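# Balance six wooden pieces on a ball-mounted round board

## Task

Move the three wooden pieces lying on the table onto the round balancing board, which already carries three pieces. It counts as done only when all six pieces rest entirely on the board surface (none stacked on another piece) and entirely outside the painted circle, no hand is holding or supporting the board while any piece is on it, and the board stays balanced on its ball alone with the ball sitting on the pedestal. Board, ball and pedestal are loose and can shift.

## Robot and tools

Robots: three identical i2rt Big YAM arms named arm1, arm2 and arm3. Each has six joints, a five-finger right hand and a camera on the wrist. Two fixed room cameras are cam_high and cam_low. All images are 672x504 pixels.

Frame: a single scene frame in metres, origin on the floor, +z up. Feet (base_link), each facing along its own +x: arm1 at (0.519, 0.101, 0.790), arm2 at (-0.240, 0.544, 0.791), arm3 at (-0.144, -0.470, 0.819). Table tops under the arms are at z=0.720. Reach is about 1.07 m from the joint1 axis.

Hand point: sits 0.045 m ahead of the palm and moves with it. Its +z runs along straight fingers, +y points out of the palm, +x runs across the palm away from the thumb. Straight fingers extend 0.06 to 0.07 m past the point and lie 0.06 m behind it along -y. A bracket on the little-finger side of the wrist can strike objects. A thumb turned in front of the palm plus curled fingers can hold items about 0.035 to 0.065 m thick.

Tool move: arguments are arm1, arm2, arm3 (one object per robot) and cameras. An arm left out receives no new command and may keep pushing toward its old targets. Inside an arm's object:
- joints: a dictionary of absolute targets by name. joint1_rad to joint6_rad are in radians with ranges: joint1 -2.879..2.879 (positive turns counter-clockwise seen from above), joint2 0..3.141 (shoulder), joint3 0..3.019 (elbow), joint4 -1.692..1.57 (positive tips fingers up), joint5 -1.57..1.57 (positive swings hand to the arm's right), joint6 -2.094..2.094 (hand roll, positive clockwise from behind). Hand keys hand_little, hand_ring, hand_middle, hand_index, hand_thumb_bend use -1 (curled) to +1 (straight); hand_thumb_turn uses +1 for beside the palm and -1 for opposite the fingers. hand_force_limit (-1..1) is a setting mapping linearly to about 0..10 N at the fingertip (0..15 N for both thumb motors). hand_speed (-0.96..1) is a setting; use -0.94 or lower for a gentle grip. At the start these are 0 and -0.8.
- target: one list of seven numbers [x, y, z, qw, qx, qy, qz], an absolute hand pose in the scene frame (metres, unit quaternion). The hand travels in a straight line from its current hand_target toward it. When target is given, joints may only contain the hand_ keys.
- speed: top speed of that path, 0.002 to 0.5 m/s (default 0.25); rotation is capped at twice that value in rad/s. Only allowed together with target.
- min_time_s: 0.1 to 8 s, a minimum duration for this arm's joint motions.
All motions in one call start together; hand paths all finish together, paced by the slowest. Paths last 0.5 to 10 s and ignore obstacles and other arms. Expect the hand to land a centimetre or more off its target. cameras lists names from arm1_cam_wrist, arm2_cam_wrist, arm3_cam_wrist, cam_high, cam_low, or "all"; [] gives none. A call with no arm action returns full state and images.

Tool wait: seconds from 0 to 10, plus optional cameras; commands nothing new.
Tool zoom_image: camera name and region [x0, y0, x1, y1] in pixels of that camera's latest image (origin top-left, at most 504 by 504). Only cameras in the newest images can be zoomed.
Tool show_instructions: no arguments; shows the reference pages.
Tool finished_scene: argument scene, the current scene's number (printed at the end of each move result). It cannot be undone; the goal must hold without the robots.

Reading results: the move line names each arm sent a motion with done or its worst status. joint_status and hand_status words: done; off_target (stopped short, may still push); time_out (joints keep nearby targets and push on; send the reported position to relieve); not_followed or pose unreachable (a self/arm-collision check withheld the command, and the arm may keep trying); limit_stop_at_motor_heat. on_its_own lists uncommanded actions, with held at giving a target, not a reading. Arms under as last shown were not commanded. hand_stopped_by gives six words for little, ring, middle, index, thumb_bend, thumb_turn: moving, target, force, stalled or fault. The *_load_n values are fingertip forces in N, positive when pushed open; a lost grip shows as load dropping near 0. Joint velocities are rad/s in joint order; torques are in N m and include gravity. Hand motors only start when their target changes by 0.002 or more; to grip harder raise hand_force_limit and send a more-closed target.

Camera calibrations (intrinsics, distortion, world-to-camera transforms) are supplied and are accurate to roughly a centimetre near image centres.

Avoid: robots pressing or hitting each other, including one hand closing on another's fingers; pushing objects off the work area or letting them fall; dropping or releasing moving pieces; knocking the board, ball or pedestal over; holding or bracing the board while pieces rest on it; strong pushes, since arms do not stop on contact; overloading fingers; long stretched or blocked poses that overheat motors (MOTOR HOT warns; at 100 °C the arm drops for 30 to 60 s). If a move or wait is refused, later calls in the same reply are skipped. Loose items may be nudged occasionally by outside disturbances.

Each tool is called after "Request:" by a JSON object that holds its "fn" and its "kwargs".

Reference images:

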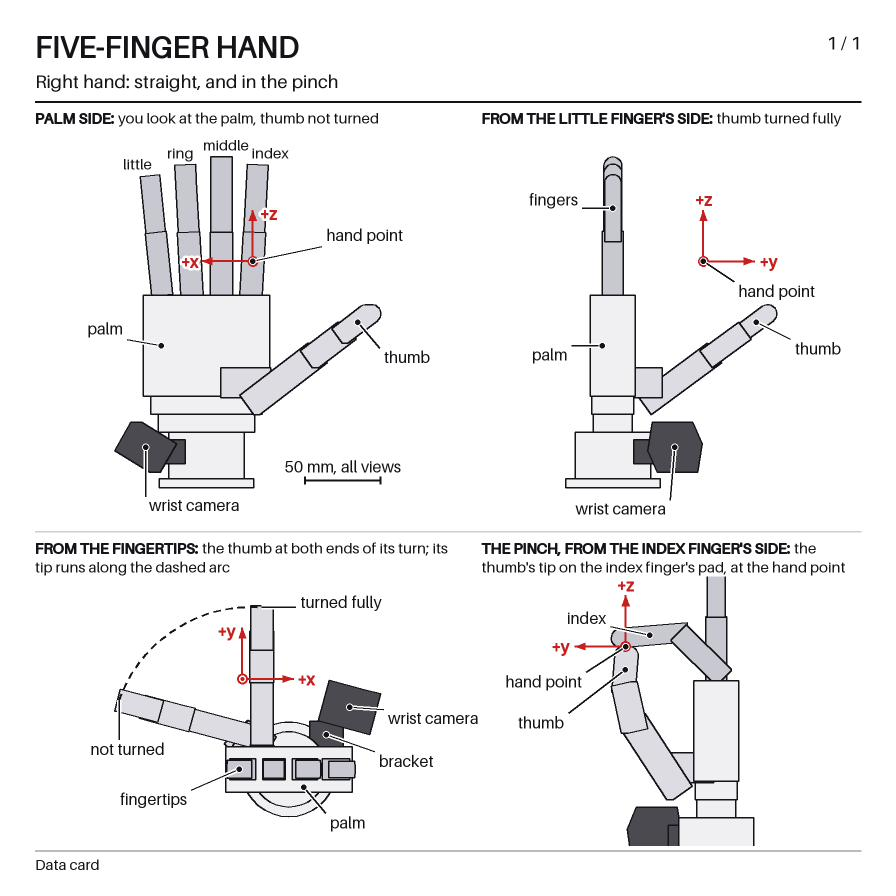

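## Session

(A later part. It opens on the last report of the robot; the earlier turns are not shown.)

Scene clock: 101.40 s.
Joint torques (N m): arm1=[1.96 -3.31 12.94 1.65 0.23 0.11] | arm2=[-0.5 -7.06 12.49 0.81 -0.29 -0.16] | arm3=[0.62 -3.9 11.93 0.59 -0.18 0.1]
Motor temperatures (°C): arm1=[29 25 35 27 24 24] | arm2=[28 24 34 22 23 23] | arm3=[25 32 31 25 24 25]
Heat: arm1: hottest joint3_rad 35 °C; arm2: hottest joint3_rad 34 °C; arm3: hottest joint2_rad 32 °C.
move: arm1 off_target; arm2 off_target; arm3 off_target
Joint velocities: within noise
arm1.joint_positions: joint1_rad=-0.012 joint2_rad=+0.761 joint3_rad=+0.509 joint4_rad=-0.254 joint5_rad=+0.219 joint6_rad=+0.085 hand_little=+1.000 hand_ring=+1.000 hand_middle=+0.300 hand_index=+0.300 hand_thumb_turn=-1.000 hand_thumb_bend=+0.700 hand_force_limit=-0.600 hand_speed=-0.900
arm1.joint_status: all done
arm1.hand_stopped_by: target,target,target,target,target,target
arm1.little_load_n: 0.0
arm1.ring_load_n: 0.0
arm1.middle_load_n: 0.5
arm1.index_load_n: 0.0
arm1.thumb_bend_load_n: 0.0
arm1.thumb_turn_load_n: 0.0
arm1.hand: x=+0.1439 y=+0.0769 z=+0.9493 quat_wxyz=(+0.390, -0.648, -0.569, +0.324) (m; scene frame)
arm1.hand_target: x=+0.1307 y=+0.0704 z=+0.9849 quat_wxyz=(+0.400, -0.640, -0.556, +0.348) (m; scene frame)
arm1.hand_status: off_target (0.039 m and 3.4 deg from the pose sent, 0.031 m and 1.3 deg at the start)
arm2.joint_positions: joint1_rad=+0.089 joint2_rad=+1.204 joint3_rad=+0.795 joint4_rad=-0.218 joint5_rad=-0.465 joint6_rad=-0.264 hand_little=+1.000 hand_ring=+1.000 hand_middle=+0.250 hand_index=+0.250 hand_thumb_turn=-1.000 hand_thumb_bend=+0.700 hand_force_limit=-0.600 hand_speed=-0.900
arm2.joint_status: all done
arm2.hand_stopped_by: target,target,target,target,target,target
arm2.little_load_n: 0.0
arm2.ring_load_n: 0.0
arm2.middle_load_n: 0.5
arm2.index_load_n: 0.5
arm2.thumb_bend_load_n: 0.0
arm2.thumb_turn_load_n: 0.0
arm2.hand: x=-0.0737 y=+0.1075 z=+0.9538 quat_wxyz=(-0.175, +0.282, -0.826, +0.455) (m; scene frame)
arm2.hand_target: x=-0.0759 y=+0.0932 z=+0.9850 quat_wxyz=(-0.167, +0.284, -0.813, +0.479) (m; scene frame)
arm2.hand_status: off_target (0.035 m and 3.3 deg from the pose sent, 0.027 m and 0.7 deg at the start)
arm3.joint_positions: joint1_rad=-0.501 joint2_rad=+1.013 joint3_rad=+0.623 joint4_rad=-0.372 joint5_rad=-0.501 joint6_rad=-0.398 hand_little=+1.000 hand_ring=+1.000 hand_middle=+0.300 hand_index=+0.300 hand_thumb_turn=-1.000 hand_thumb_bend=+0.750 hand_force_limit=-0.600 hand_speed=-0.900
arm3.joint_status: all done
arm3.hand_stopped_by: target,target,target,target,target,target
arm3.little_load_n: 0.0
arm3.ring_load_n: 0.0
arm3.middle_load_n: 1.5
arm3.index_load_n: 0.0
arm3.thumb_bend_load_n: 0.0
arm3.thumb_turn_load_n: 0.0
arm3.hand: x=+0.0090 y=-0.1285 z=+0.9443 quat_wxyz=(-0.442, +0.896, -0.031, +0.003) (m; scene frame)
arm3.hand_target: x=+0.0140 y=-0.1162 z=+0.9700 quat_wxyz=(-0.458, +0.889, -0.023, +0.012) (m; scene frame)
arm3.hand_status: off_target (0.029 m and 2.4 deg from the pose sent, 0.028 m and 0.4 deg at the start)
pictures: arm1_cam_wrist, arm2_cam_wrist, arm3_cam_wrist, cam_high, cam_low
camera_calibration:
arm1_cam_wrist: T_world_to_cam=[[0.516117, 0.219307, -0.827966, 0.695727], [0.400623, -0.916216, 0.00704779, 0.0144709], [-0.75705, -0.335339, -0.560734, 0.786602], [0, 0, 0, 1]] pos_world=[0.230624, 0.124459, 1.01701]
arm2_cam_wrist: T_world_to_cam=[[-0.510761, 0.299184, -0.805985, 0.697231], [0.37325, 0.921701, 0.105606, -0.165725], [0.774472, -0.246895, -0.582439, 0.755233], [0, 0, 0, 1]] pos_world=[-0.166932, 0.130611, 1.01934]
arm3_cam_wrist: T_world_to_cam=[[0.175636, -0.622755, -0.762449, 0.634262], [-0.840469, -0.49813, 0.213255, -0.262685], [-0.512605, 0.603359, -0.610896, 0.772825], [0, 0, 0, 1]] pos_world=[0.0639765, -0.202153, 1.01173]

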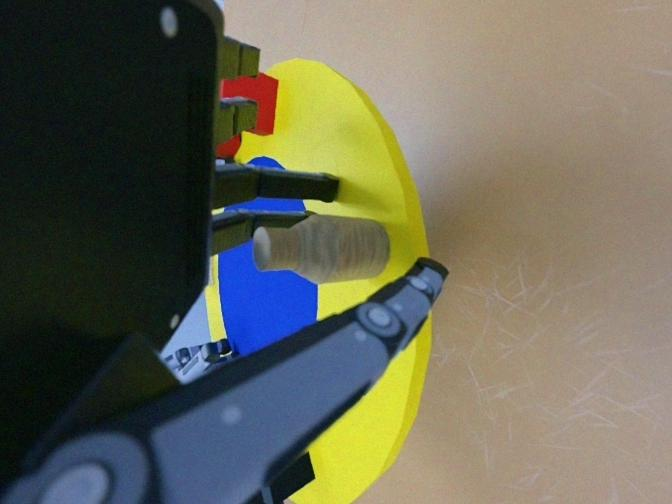

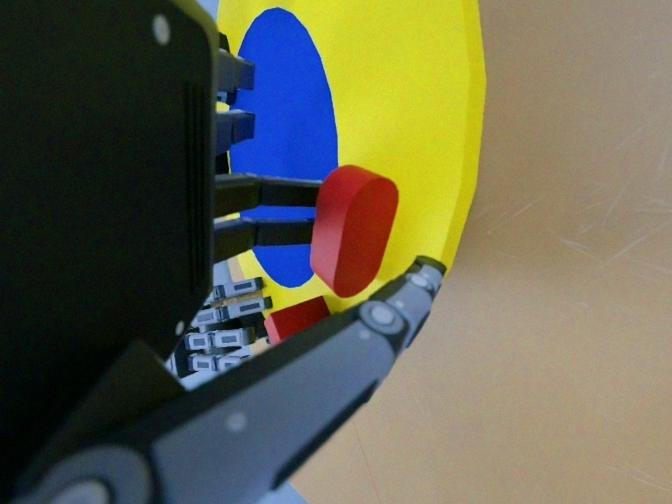

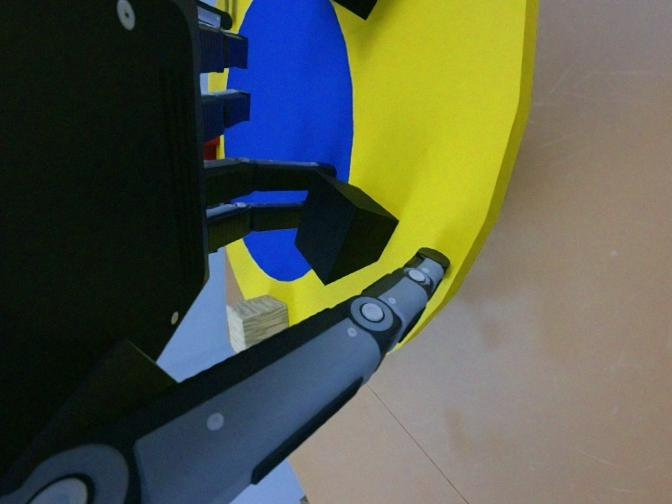

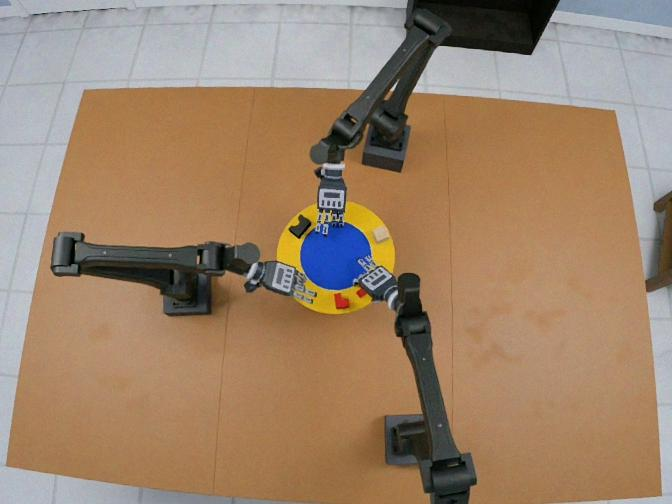

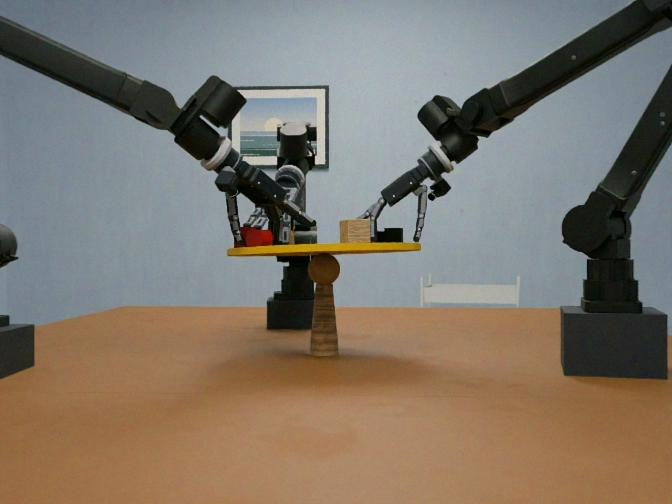

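Request:
{"fn": "move", "kwargs": {"arm1": {"target": [0.1330, 0.072, 1.06, 0.4000, -0.6401, -0.5564, 0.3476], "speed": 0.12}, "arm2": {"target": [-0.0758, 0.0990, 1.06, 0.1674, -0.2841, 0.8135, -0.4792], "speed": 0.12}, "arm3": {"target": [0.0125, -0.1205, 1.05, 0.4578, -0.8889, 0.0233, -0.0120], "speed": 0.12}, "cameras": ["all"]}}

Request:
{"fn": "zoom_image", "kwargs": {"camera": "cam_low", "region": [220, 180, 430, 300]}}

Request:
{"fn": "zoom_image", "kwargs": {"camera": "cam_high", "region": [260, 180, 410, 330]}}

Scene clock: 103.23 s.
Joint torques (N m): arm1=[1.61 -2.78 13.42 1.72 0.09 0.09] | arm2=[-0.5 -6.3 13.91 0.88 -0.26 -0.14] | arm3=[0.09 -3.31 13.14 0.7 -0.39 0.05]
Motor temperatures (°C): arm1=[29 25 35 27 24 24] | arm2=[28 24 35 22 23 23] | arm3=[25 32 31 25 24 25]
Heat: arm1: hottest joint3_rad 35 °C; arm2: hottest joint3_rad 35 °C; arm3: hottest joint2_rad 32 °C.
move: arm1 off_target; arm2 off_target; arm3 off_target
Joint velocities: within noise
arm1.joint_positions: joint1_rad=-0.012 joint2_rad=+0.721 joint3_rad=+0.689 joint4_rad=-0.476 joint5_rad=+0.219 joint6_rad=+0.085 hand_little=+1.000 hand_ring=+1.000 hand_middle=+0.300 hand_index=+0.300 hand_thumb_turn=-1.000 hand_thumb_bend=+0.700 hand_force_limit=-0.600 hand_speed=-0.900
arm1.joint_status: not commanded
arm1.hand_stopped_by: target,target,target,target,target,target
arm1.little_load_n: 0.0
arm1.ring_load_n: 0.0
arm1.middle_load_n: 0.0
arm1.index_load_n: 0.0
arm1.thumb_bend_load_n: 0.0
arm1.thumb_turn_load_n: 0.0
arm1.hand: x=+0.1435 y=+0.0776 z=+1.0227 quat_wxyz=(+0.389, -0.648, -0.569, +0.323) (m; scene frame)
arm1.hand_target: x=+0.1346 y=+0.0724 z=+1.0597 quat_wxyz=(+0.400, -0.640, -0.556, +0.348) (m; scene frame)
arm1.hand_status: off_target (0.039 m and 3.5 deg from the pose sent, 0.111 m and 3.4 deg at the start)
arm2.joint_positions: joint1_rad=+0.089 joint2_rad=+1.128 joint3_rad=+0.933 joint4_rad=-0.439 joint5_rad=-0.465 joint6_rad=-0.264 hand_little=+1.000 hand_ring=+1.000 hand_middle=+0.250 hand_index=+0.250 hand_thumb_turn=-1.000 hand_thumb_bend=+0.700 hand_force_limit=-0.600 hand_speed=-0.900
arm2.joint_status: not commanded
arm2.hand_stopped_by: target,target,target,target,target,target
arm2.little_load_n: 0.0
arm2.ring_load_n: 0.0
arm2.middle_load_n: 0.0
arm2.index_load_n: 0.0
arm2.thumb_bend_load_n: 0.0
arm2.thumb_turn_load_n: 0.0
arm2.hand: x=-0.0740 y=+0.1137 z=+1.0236 quat_wxyz=(-0.176, +0.281, -0.828, +0.452) (m; scene frame)
arm2.hand_target: x=-0.0760 y=+0.1007 z=+1.0599 quat_wxyz=(-0.167, +0.284, -0.813, +0.479) (m; scene frame)
arm2.hand_status: off_target (0.039 m and 3.7 deg from the pose sent, 0.107 m and 3.3 deg at the start)
arm3.joint_positions: joint1_rad=-0.501 joint2_rad=+0.940 joint3_rad=+0.787 joint4_rad=-0.624 joint5_rad=-0.501 joint6_rad=-0.398 hand_little=+1.000 hand_ring=+1.000 hand_middle=+0.300 hand_index=+0.300 hand_thumb_turn=-1.000 hand_thumb_bend=+0.750 hand_force_limit=-0.600 hand_speed=-0.900
arm3.joint_status: not commanded
arm3.hand_stopped_by: target,target,target,target,target,target
arm3.little_load_n: 0.0
arm3.ring_load_n: 0.0
arm3.middle_load_n: 0.0
arm3.index_load_n: 0.0
arm3.thumb_bend_load_n: 0.0
arm3.thumb_turn_load_n: 0.0
arm3.hand: x=+0.0059 y=-0.1318 z=+1.0181 quat_wxyz=(-0.437, +0.899, -0.033, -0.001) (m; scene frame)
arm3.hand_target: x=+0.0117 y=-0.1215 z=+1.0498 quat_wxyz=(-0.458, +0.889, -0.023, +0.012) (m; scene frame)
arm3.hand_status: off_target (0.034 m and 3.2 deg from the pose sent, 0.106 m and 2.4 deg at the start)
pictures: arm1_cam_wrist, arm2_cam_wrist, arm3_cam_wrist, cam_high, cam_low
camera_calibration:
arm1_cam_wrist: T_world_to_cam=[[0.517272, 0.219485, -0.827198, 0.755512], [0.400967, -0.91606, 0.00767337, 0.0139753], [-0.756079, -0.335648, -0.561858, 0.828787], [0, 0, 0, 1]] pos_world=[0.230219, 0.125159, 1.09051]
arm2_cam_wrist: T_world_to_cam=[[-0.511672, 0.305594, -0.802997, 0.747627], [0.373395, 0.920825, 0.112507, -0.185549], [0.773801, -0.242268, -0.585268, 0.800018], [0, 0, 0, 1]] pos_world=[-0.167231, 0.136206, 1.08944]
arm3_cam_wrist: T_world_to_cam=[[0.168214, -0.631708, -0.756736, 0.682145], [-0.838398, -0.49544, 0.227216, -0.296545], [-0.518451, 0.596225, -0.612963, 0.819428], [0, 0, 0, 1]] pos_world=[0.0614641, -0.204567, 1.08586]

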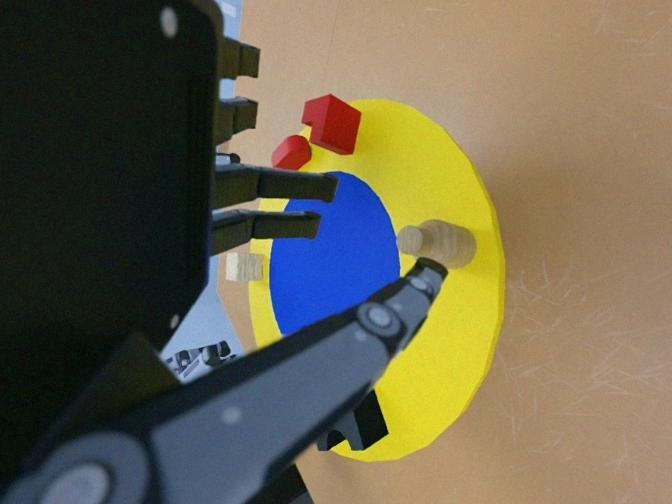

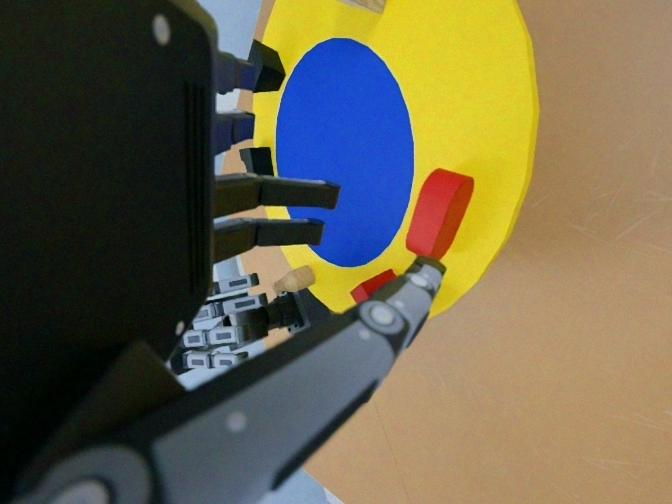

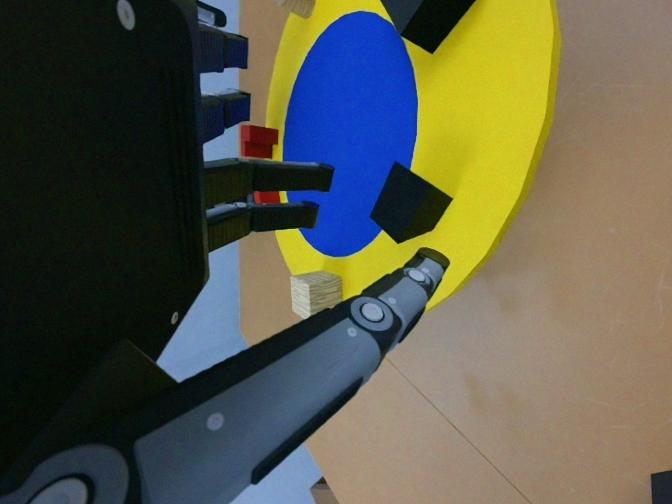

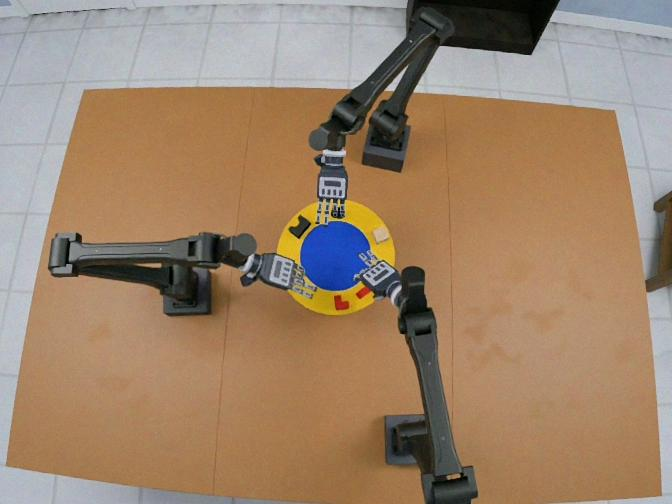

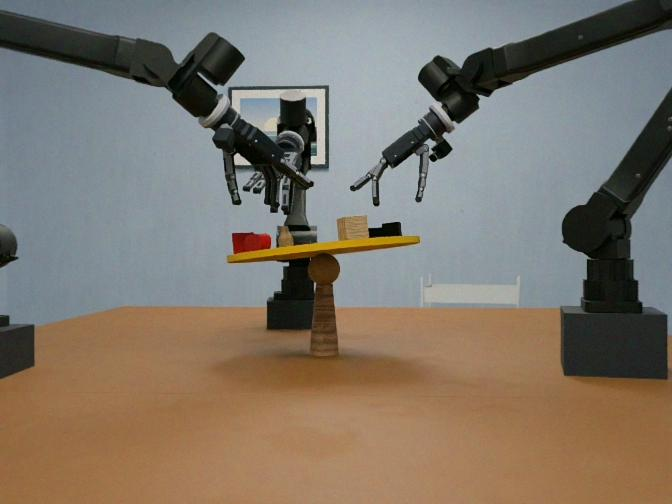

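Scaled by 2.400 from the camera's 672x504 image, which has a finer 960x720 frame.

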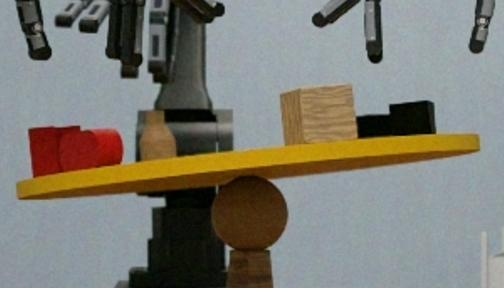

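Scaled by 3.360 from the camera's 672x504 image, which has a finer 960x720 frame.

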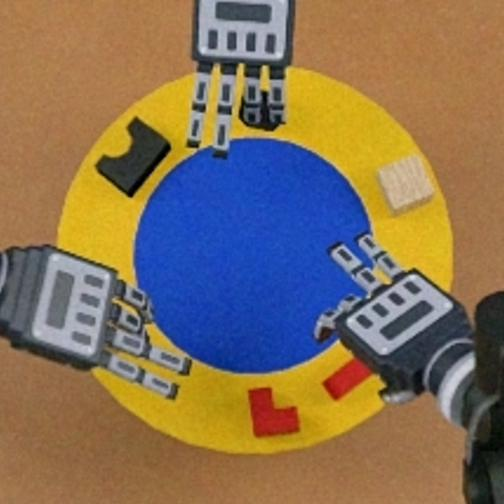

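Request:
{"fn": "move", "kwargs": {"arm1": {"target": [0.28, 0.08, 1.12, 0.4000, -0.6401, -0.5564, 0.3476], "speed": 0.2}, "arm2": {"target": [-0.16, 0.24, 1.12, 0.1674, -0.2841, 0.8135, -0.4792], "speed": 0.2}, "arm3": {"target": [0.00, -0.28, 1.12, 0.4578, -0.8889, 0.0233, -0.0120], "speed": 0.2}, "cameras": ["all"]}}

Request:
{"fn": "zoom_image", "kwargs": {"camera": "cam_low", "region": [220, 180, 430, 300]}}

Request:
{"fn": "zoom_image", "kwargs": {"camera": "cam_high", "region": [260, 180, 410, 330]}}

Scene clock: 105.93 s.
Joint torques (N m): arm1=[2.02 2.84 12.46 1.72 0.24 0.13] | arm2=[-0.32 -0.44 11.55 0.8 -0.53 -0.17] | arm3=[-1.08 1.9 12.49 0.31 -0.75 -0.06]
Motor temperatures (°C): arm1=[29 25 35 27 24 24] | arm2=[28 24 35 22 23 23] | arm3=[25 32 31 25 24 25]
Heat: arm1: hottest joint3_rad 35 °C; arm2: hottest joint3_rad 35 °C; arm3: hottest joint2_rad 32 °C.
move: arm1 off_target; arm2 off_target; arm3 off_target
Joint velocities: within noise
arm1.joint_positions: joint1_rad=+0.064 joint2_rad=+0.320 joint3_rad=+0.776 joint4_rad=-0.965 joint5_rad=+0.288 joint6_rad=+0.118 hand_little=+1.000 hand_ring=+1.000 hand_middle=+0.300 hand_index=+0.300 hand_thumb_turn=-1.000 hand_thumb_bend=+0.700 hand_force_limit=-0.600 hand_speed=-0.900
arm1.joint_status: not commanded
arm1.hand_stopped_by: target,target,target,target,target,target
arm1.little_load_n: 0.0
arm1.ring_load_n: 0.0
arm1.middle_load_n: 0.0
arm1.index_load_n: 0.0
arm1.thumb_bend_load_n: 0.0
arm1.thumb_turn_load_n: 0.0
arm1.hand: x=+0.2793 y=+0.0841 z=+1.0887 quat_wxyz=(+0.393, -0.646, -0.568, +0.325) (m; scene frame)
arm1.hand_target: x=+0.2806 y=+0.0806 z=+1.1192 quat_wxyz=(+0.400, -0.640, -0.556, +0.348) (m; scene frame)
arm1.hand_status: off_target (0.032 m and 3.1 deg from the pose sent, 0.168 m and 3.5 deg at the start)
arm2.joint_positions: joint1_rad=-0.210 joint2_rad=+0.742 joint3_rad=+0.933 joint4_rad=-0.903 joint5_rad=-0.704 joint6_rad=-0.472 hand_little=+1.000 hand_ring=+1.000 hand_middle=+0.250 hand_index=+0.250 hand_thumb_turn=-1.000 hand_thumb_bend=+0.700 hand_force_limit=-0.600 hand_speed=-0.900
arm2.joint_status: not commanded
arm2.hand_stopped_by: target,target,target,target,target,target
arm2.little_load_n: 0.0
arm2.ring_load_n: 0.0
arm2.middle_load_n: 0.0
arm2.index_load_n: 0.0
arm2.thumb_bend_load_n: 0.0
arm2.thumb_turn_load_n: 0.0
arm2.hand: x=-0.1573 y=+0.2424 z=+1.1049 quat_wxyz=(-0.175, +0.280, -0.819, +0.469) (m; scene frame)
arm2.hand_target: x=-0.1599 y=+0.2402 z=+1.1199 quat_wxyz=(-0.167, +0.284, -0.813, +0.479) (m; scene frame)
arm2.hand_status: off_target (0.016 m and 1.6 deg from the pose sent, 0.181 m and 3.7 deg at the start)
arm3.joint_positions: joint1_rad=-1.012 joint2_rad=+0.689 joint3_rad=+0.910 joint4_rad=-1.313 joint5_rad=-0.841 joint6_rad=-0.911 hand_little=+1.000 hand_ring=+1.000 hand_middle=+0.300 hand_index=+0.300 hand_thumb_turn=-1.000 hand_thumb_bend=+0.750 hand_force_limit=-0.600 hand_speed=-0.900
arm3.joint_status: not commanded
arm3.hand_stopped_by: target,target,target,target,target,target
arm3.little_load_n: 0.0
arm3.ring_load_n: 0.0
arm3.middle_load_n: 0.0
arm3.index_load_n: 0.0
arm3.thumb_bend_load_n: 0.0
arm3.thumb_turn_load_n: 0.0
arm3.hand: x=-0.0093 y=-0.2812 z=+1.0976 quat_wxyz=(-0.450, +0.893, -0.030, -0.006) (m; scene frame)
arm3.hand_target: x=-0.0007 y=-0.2800 z=+1.1194 quat_wxyz=(-0.458, +0.889, -0.023, +0.012) (m; scene frame)
arm3.hand_status: off_target (0.024 m and 2.5 deg from the pose sent, 0.180 m and 3.3 deg at the start)
pictures: arm1_cam_wrist, arm2_cam_wrist, arm3_cam_wrist, cam_high, cam_low
camera_calibration:
arm1_cam_wrist: T_world_to_cam=[[0.51083, 0.222842, -0.830298, 0.743388], [0.400747, -0.916188, 0.000660254, -0.0272681], [-0.760562, -0.333077, -0.55732, 0.966721], [0, 0, 0, 1]] pos_world=[0.366435, 0.131352, 1.15602]
arm2_cam_wrist: T_world_to_cam=[[-0.500043, 0.277135, -0.820459, 0.758987], [0.376085, 0.922903, 0.0825266, -0.249177], [0.780075, -0.267296, -0.565717, 0.928596], [0, 0, 0, 1]] pos_world=[-0.251137, 0.267834, 1.1686]
arm3_cam_wrist: T_world_to_cam=[[0.168802, -0.608016, -0.775772, 0.678049], [-0.832634, -0.509163, 0.217885, -0.394919], [-0.527472, 0.609155, -0.592203, 0.930193], [0, 0, 0, 1]] pos_world=[0.0473715, -0.355444, 1.16292]

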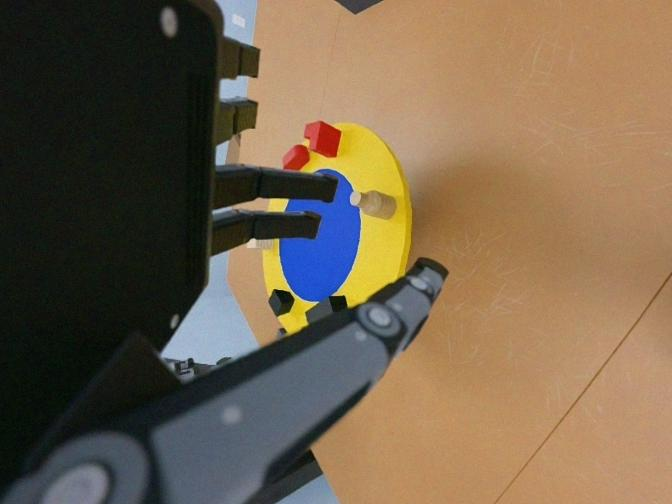

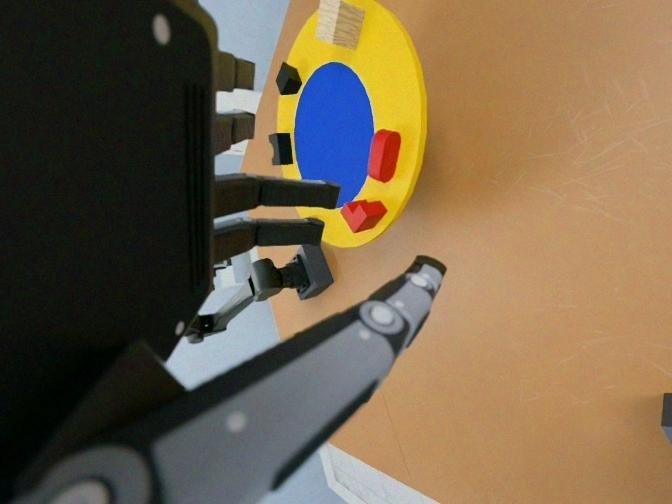

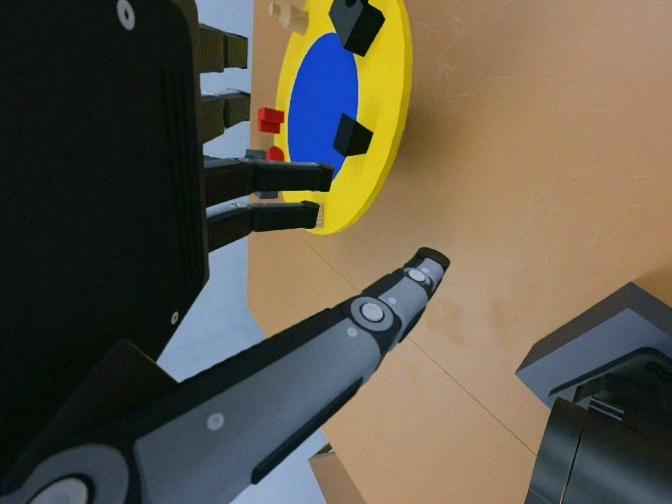

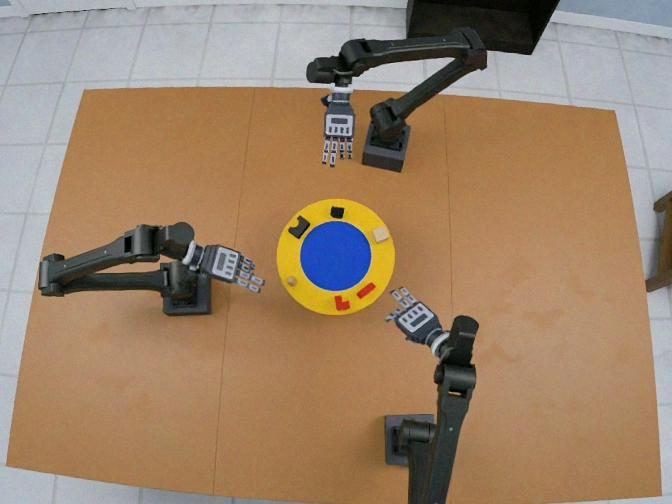

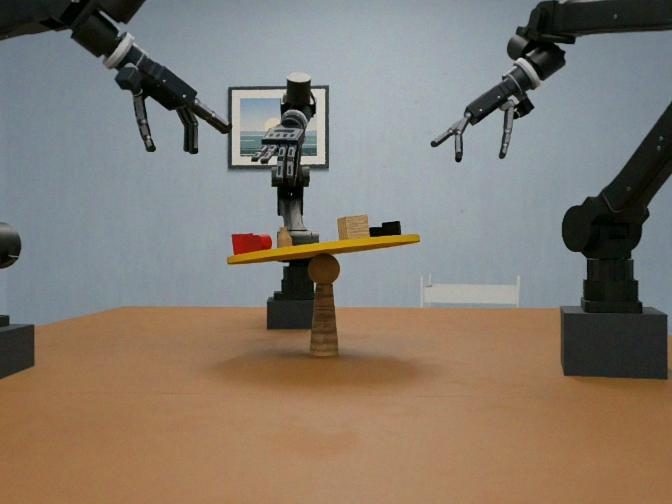

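Scaled by 2.400 from the camera's 672x504 image, which has a finer 960x720 frame.

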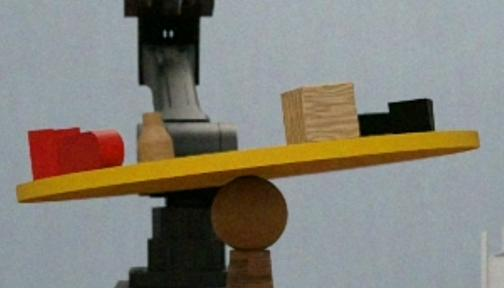

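Scaled by 3.360 from the camera's 672x504 image, which has a finer 960x720 frame.

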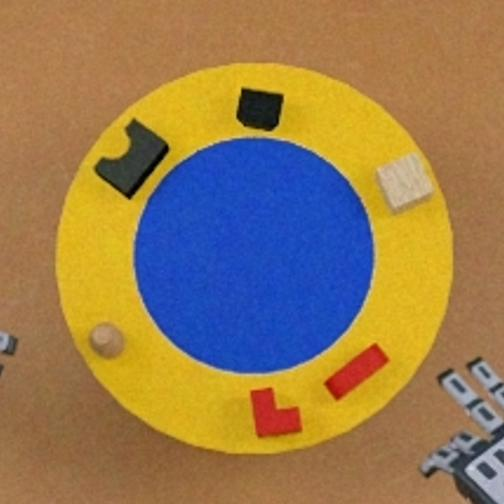

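Request:
{"fn": "wait", "kwargs": {"seconds": 3, "cameras": ["cam_high", "cam_low"]}}

Request:
{"fn": "zoom_image", "kwargs": {"camera": "cam_low", "region": [220, 180, 430, 300]}}

Request:
{"fn": "zoom_image", "kwargs": {"camera": "cam_high", "region": [260, 180, 410, 330]}}

Scene clock: 111.00 s.
Joint torques (N m): arm1=[2.26 2.84 12.48 1.78 0.25 0.11] | arm2=[-0.26 -0.5 11.54 0.77 -0.53 -0.18] | arm3=[-1.14 1.85 12.49 0.34 -0.74 -0.05]
Motor temperatures (°C): arm1=[29 25 36 27 24 24] | arm2=[28 24 35 22 23 23] | arm3=[25 32 31 25 24 25]
Heat: arm1: hottest joint3_rad 36 °C; arm2: hottest joint3_rad 35 °C; arm3: hottest joint2_rad 32 °C.
Joint velocities: within noise
arm1.joint_positions: joint1_rad=+0.064 joint2_rad=+0.320 joint3_rad=+0.776 joint4_rad=-0.965 joint5_rad=+0.288 joint6_rad=+0.118 hand_little=+1.000 hand_ring=+1.000 hand_middle=+0.300 hand_index=+0.300 hand_thumb_turn=-1.000 hand_thumb_bend=+0.700 hand_force_limit=-0.600 hand_speed=-0.900
arm1.joint_status: not commanded
arm1.hand_stopped_by: target,target,target,target,target,target
arm1.little_load_n: 0.0
arm1.ring_load_n: 0.0
arm1.middle_load_n: 0.0
arm1.index_load_n: 0.0
arm1.thumb_bend_load_n: 0.0
arm1.thumb_turn_load_n: 0.0
arm1.hand: x=+0.2793 y=+0.0840 z=+1.0887 quat_wxyz=(+0.393, -0.646, -0.568, +0.325) (m; scene frame)
arm1.hand_target: x=+0.2806 y=+0.0805 z=+1.1192 quat_wxyz=(+0.400, -0.640, -0.557, +0.348) (m; scene frame)
arm1.hand_status: off_target (0.032 m and 3.1 deg from the pose sent, 0.168 m and 3.5 deg at the start)
arm2.joint_positions: joint1_rad=-0.210 joint2_rad=+0.742 joint3_rad=+0.933 joint4_rad=-0.903 joint5_rad=-0.704 joint6_rad=-0.472 hand_little=+1.000 hand_ring=+1.000 hand_middle=+0.250 hand_index=+0.250 hand_thumb_turn=-1.000 hand_thumb_bend=+0.700 hand_force_limit=-0.600 hand_speed=-0.900
arm2.joint_status: not commanded
arm2.hand_stopped_by: target,target,target,target,target,target
arm2.little_load_n: 0.0
arm2.ring_load_n: 0.0
arm2.middle_load_n: 0.0
arm2.index_load_n: 0.0
arm2.thumb_bend_load_n: 0.0
arm2.thumb_turn_load_n: 0.0
arm2.hand: x=-0.1573 y=+0.2424 z=+1.1049 quat_wxyz=(-0.175, +0.280, -0.819, +0.469) (m; scene frame)
arm2.hand_target: x=-0.1599 y=+0.2402 z=+1.1199 quat_wxyz=(-0.167, +0.284, -0.813, +0.479) (m; scene frame)
arm2.hand_status: off_target (0.016 m and 1.6 deg from the pose sent, 0.181 m and 3.7 deg at the start)
arm3.joint_positions: joint1_rad=-1.012 joint2_rad=+0.689 joint3_rad=+0.910 joint4_rad=-1.313 joint5_rad=-0.841 joint6_rad=-0.912 hand_little=+1.000 hand_ring=+1.000 hand_middle=+0.300 hand_index=+0.300 hand_thumb_turn=-1.000 hand_thumb_bend=+0.750 hand_force_limit=-0.600 hand_speed=-0.900
arm3.joint_status: not commanded
arm3.hand_stopped_by: target,target,target,target,target,target
arm3.little_load_n: 0.0
arm3.ring_load_n: 0.0
arm3.middle_load_n: 0.0
arm3.index_load_n: 0.0
arm3.thumb_bend_load_n: 0.0
arm3.thumb_turn_load_n: 0.0
arm3.hand: x=-0.0092 y=-0.2812 z=+1.0976 quat_wxyz=(-0.450, +0.893, -0.030, -0.006) (m; scene frame)
arm3.hand_target: x=-0.0006 y=-0.2800 z=+1.1194 quat_wxyz=(-0.458, +0.889, -0.023, +0.012) (m; scene frame)
arm3.hand_status: off_target (0.024 m and 2.4 deg from the pose sent, 0.180 m and 3.3 deg at the start)
wait: 3.00 s; at rest from the start
pictures: cam_high, cam_low

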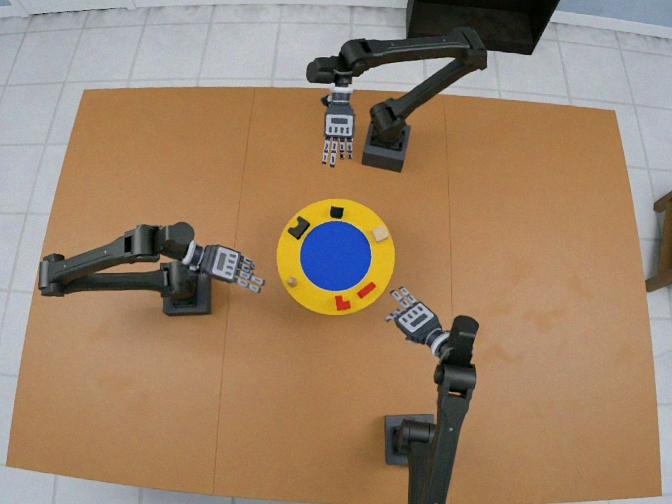

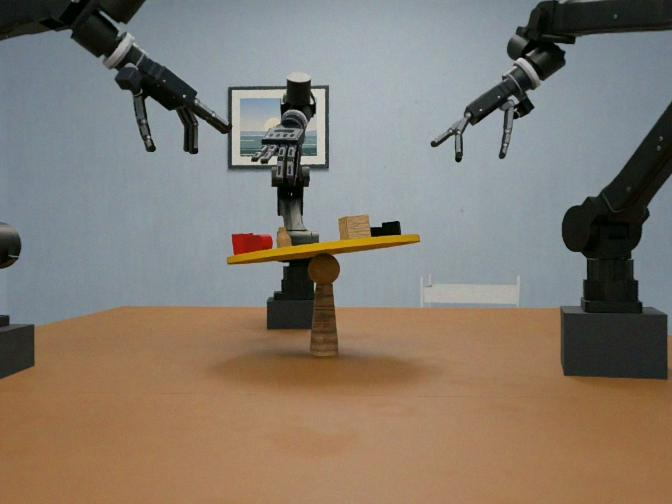

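Scaled by 2.400 from the camera's 672x504 image, which has a finer 960x720 frame.

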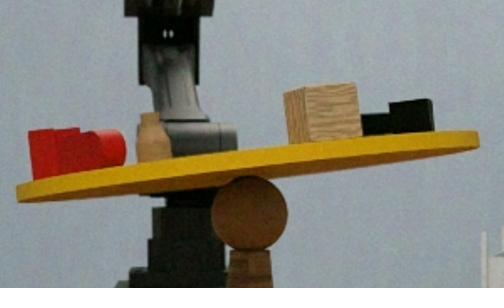

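Scaled by 3.360 from the camera's 672x504 image, which has a finer 960x720 frame.

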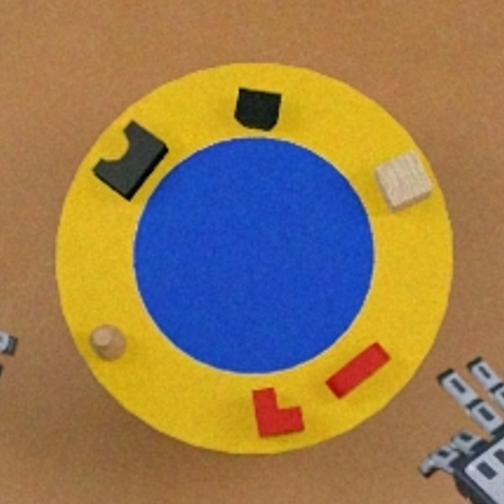

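Request:
{"fn": "finished_scene", "kwargs": {"scene": 1}}

The scene is finished: the task was done.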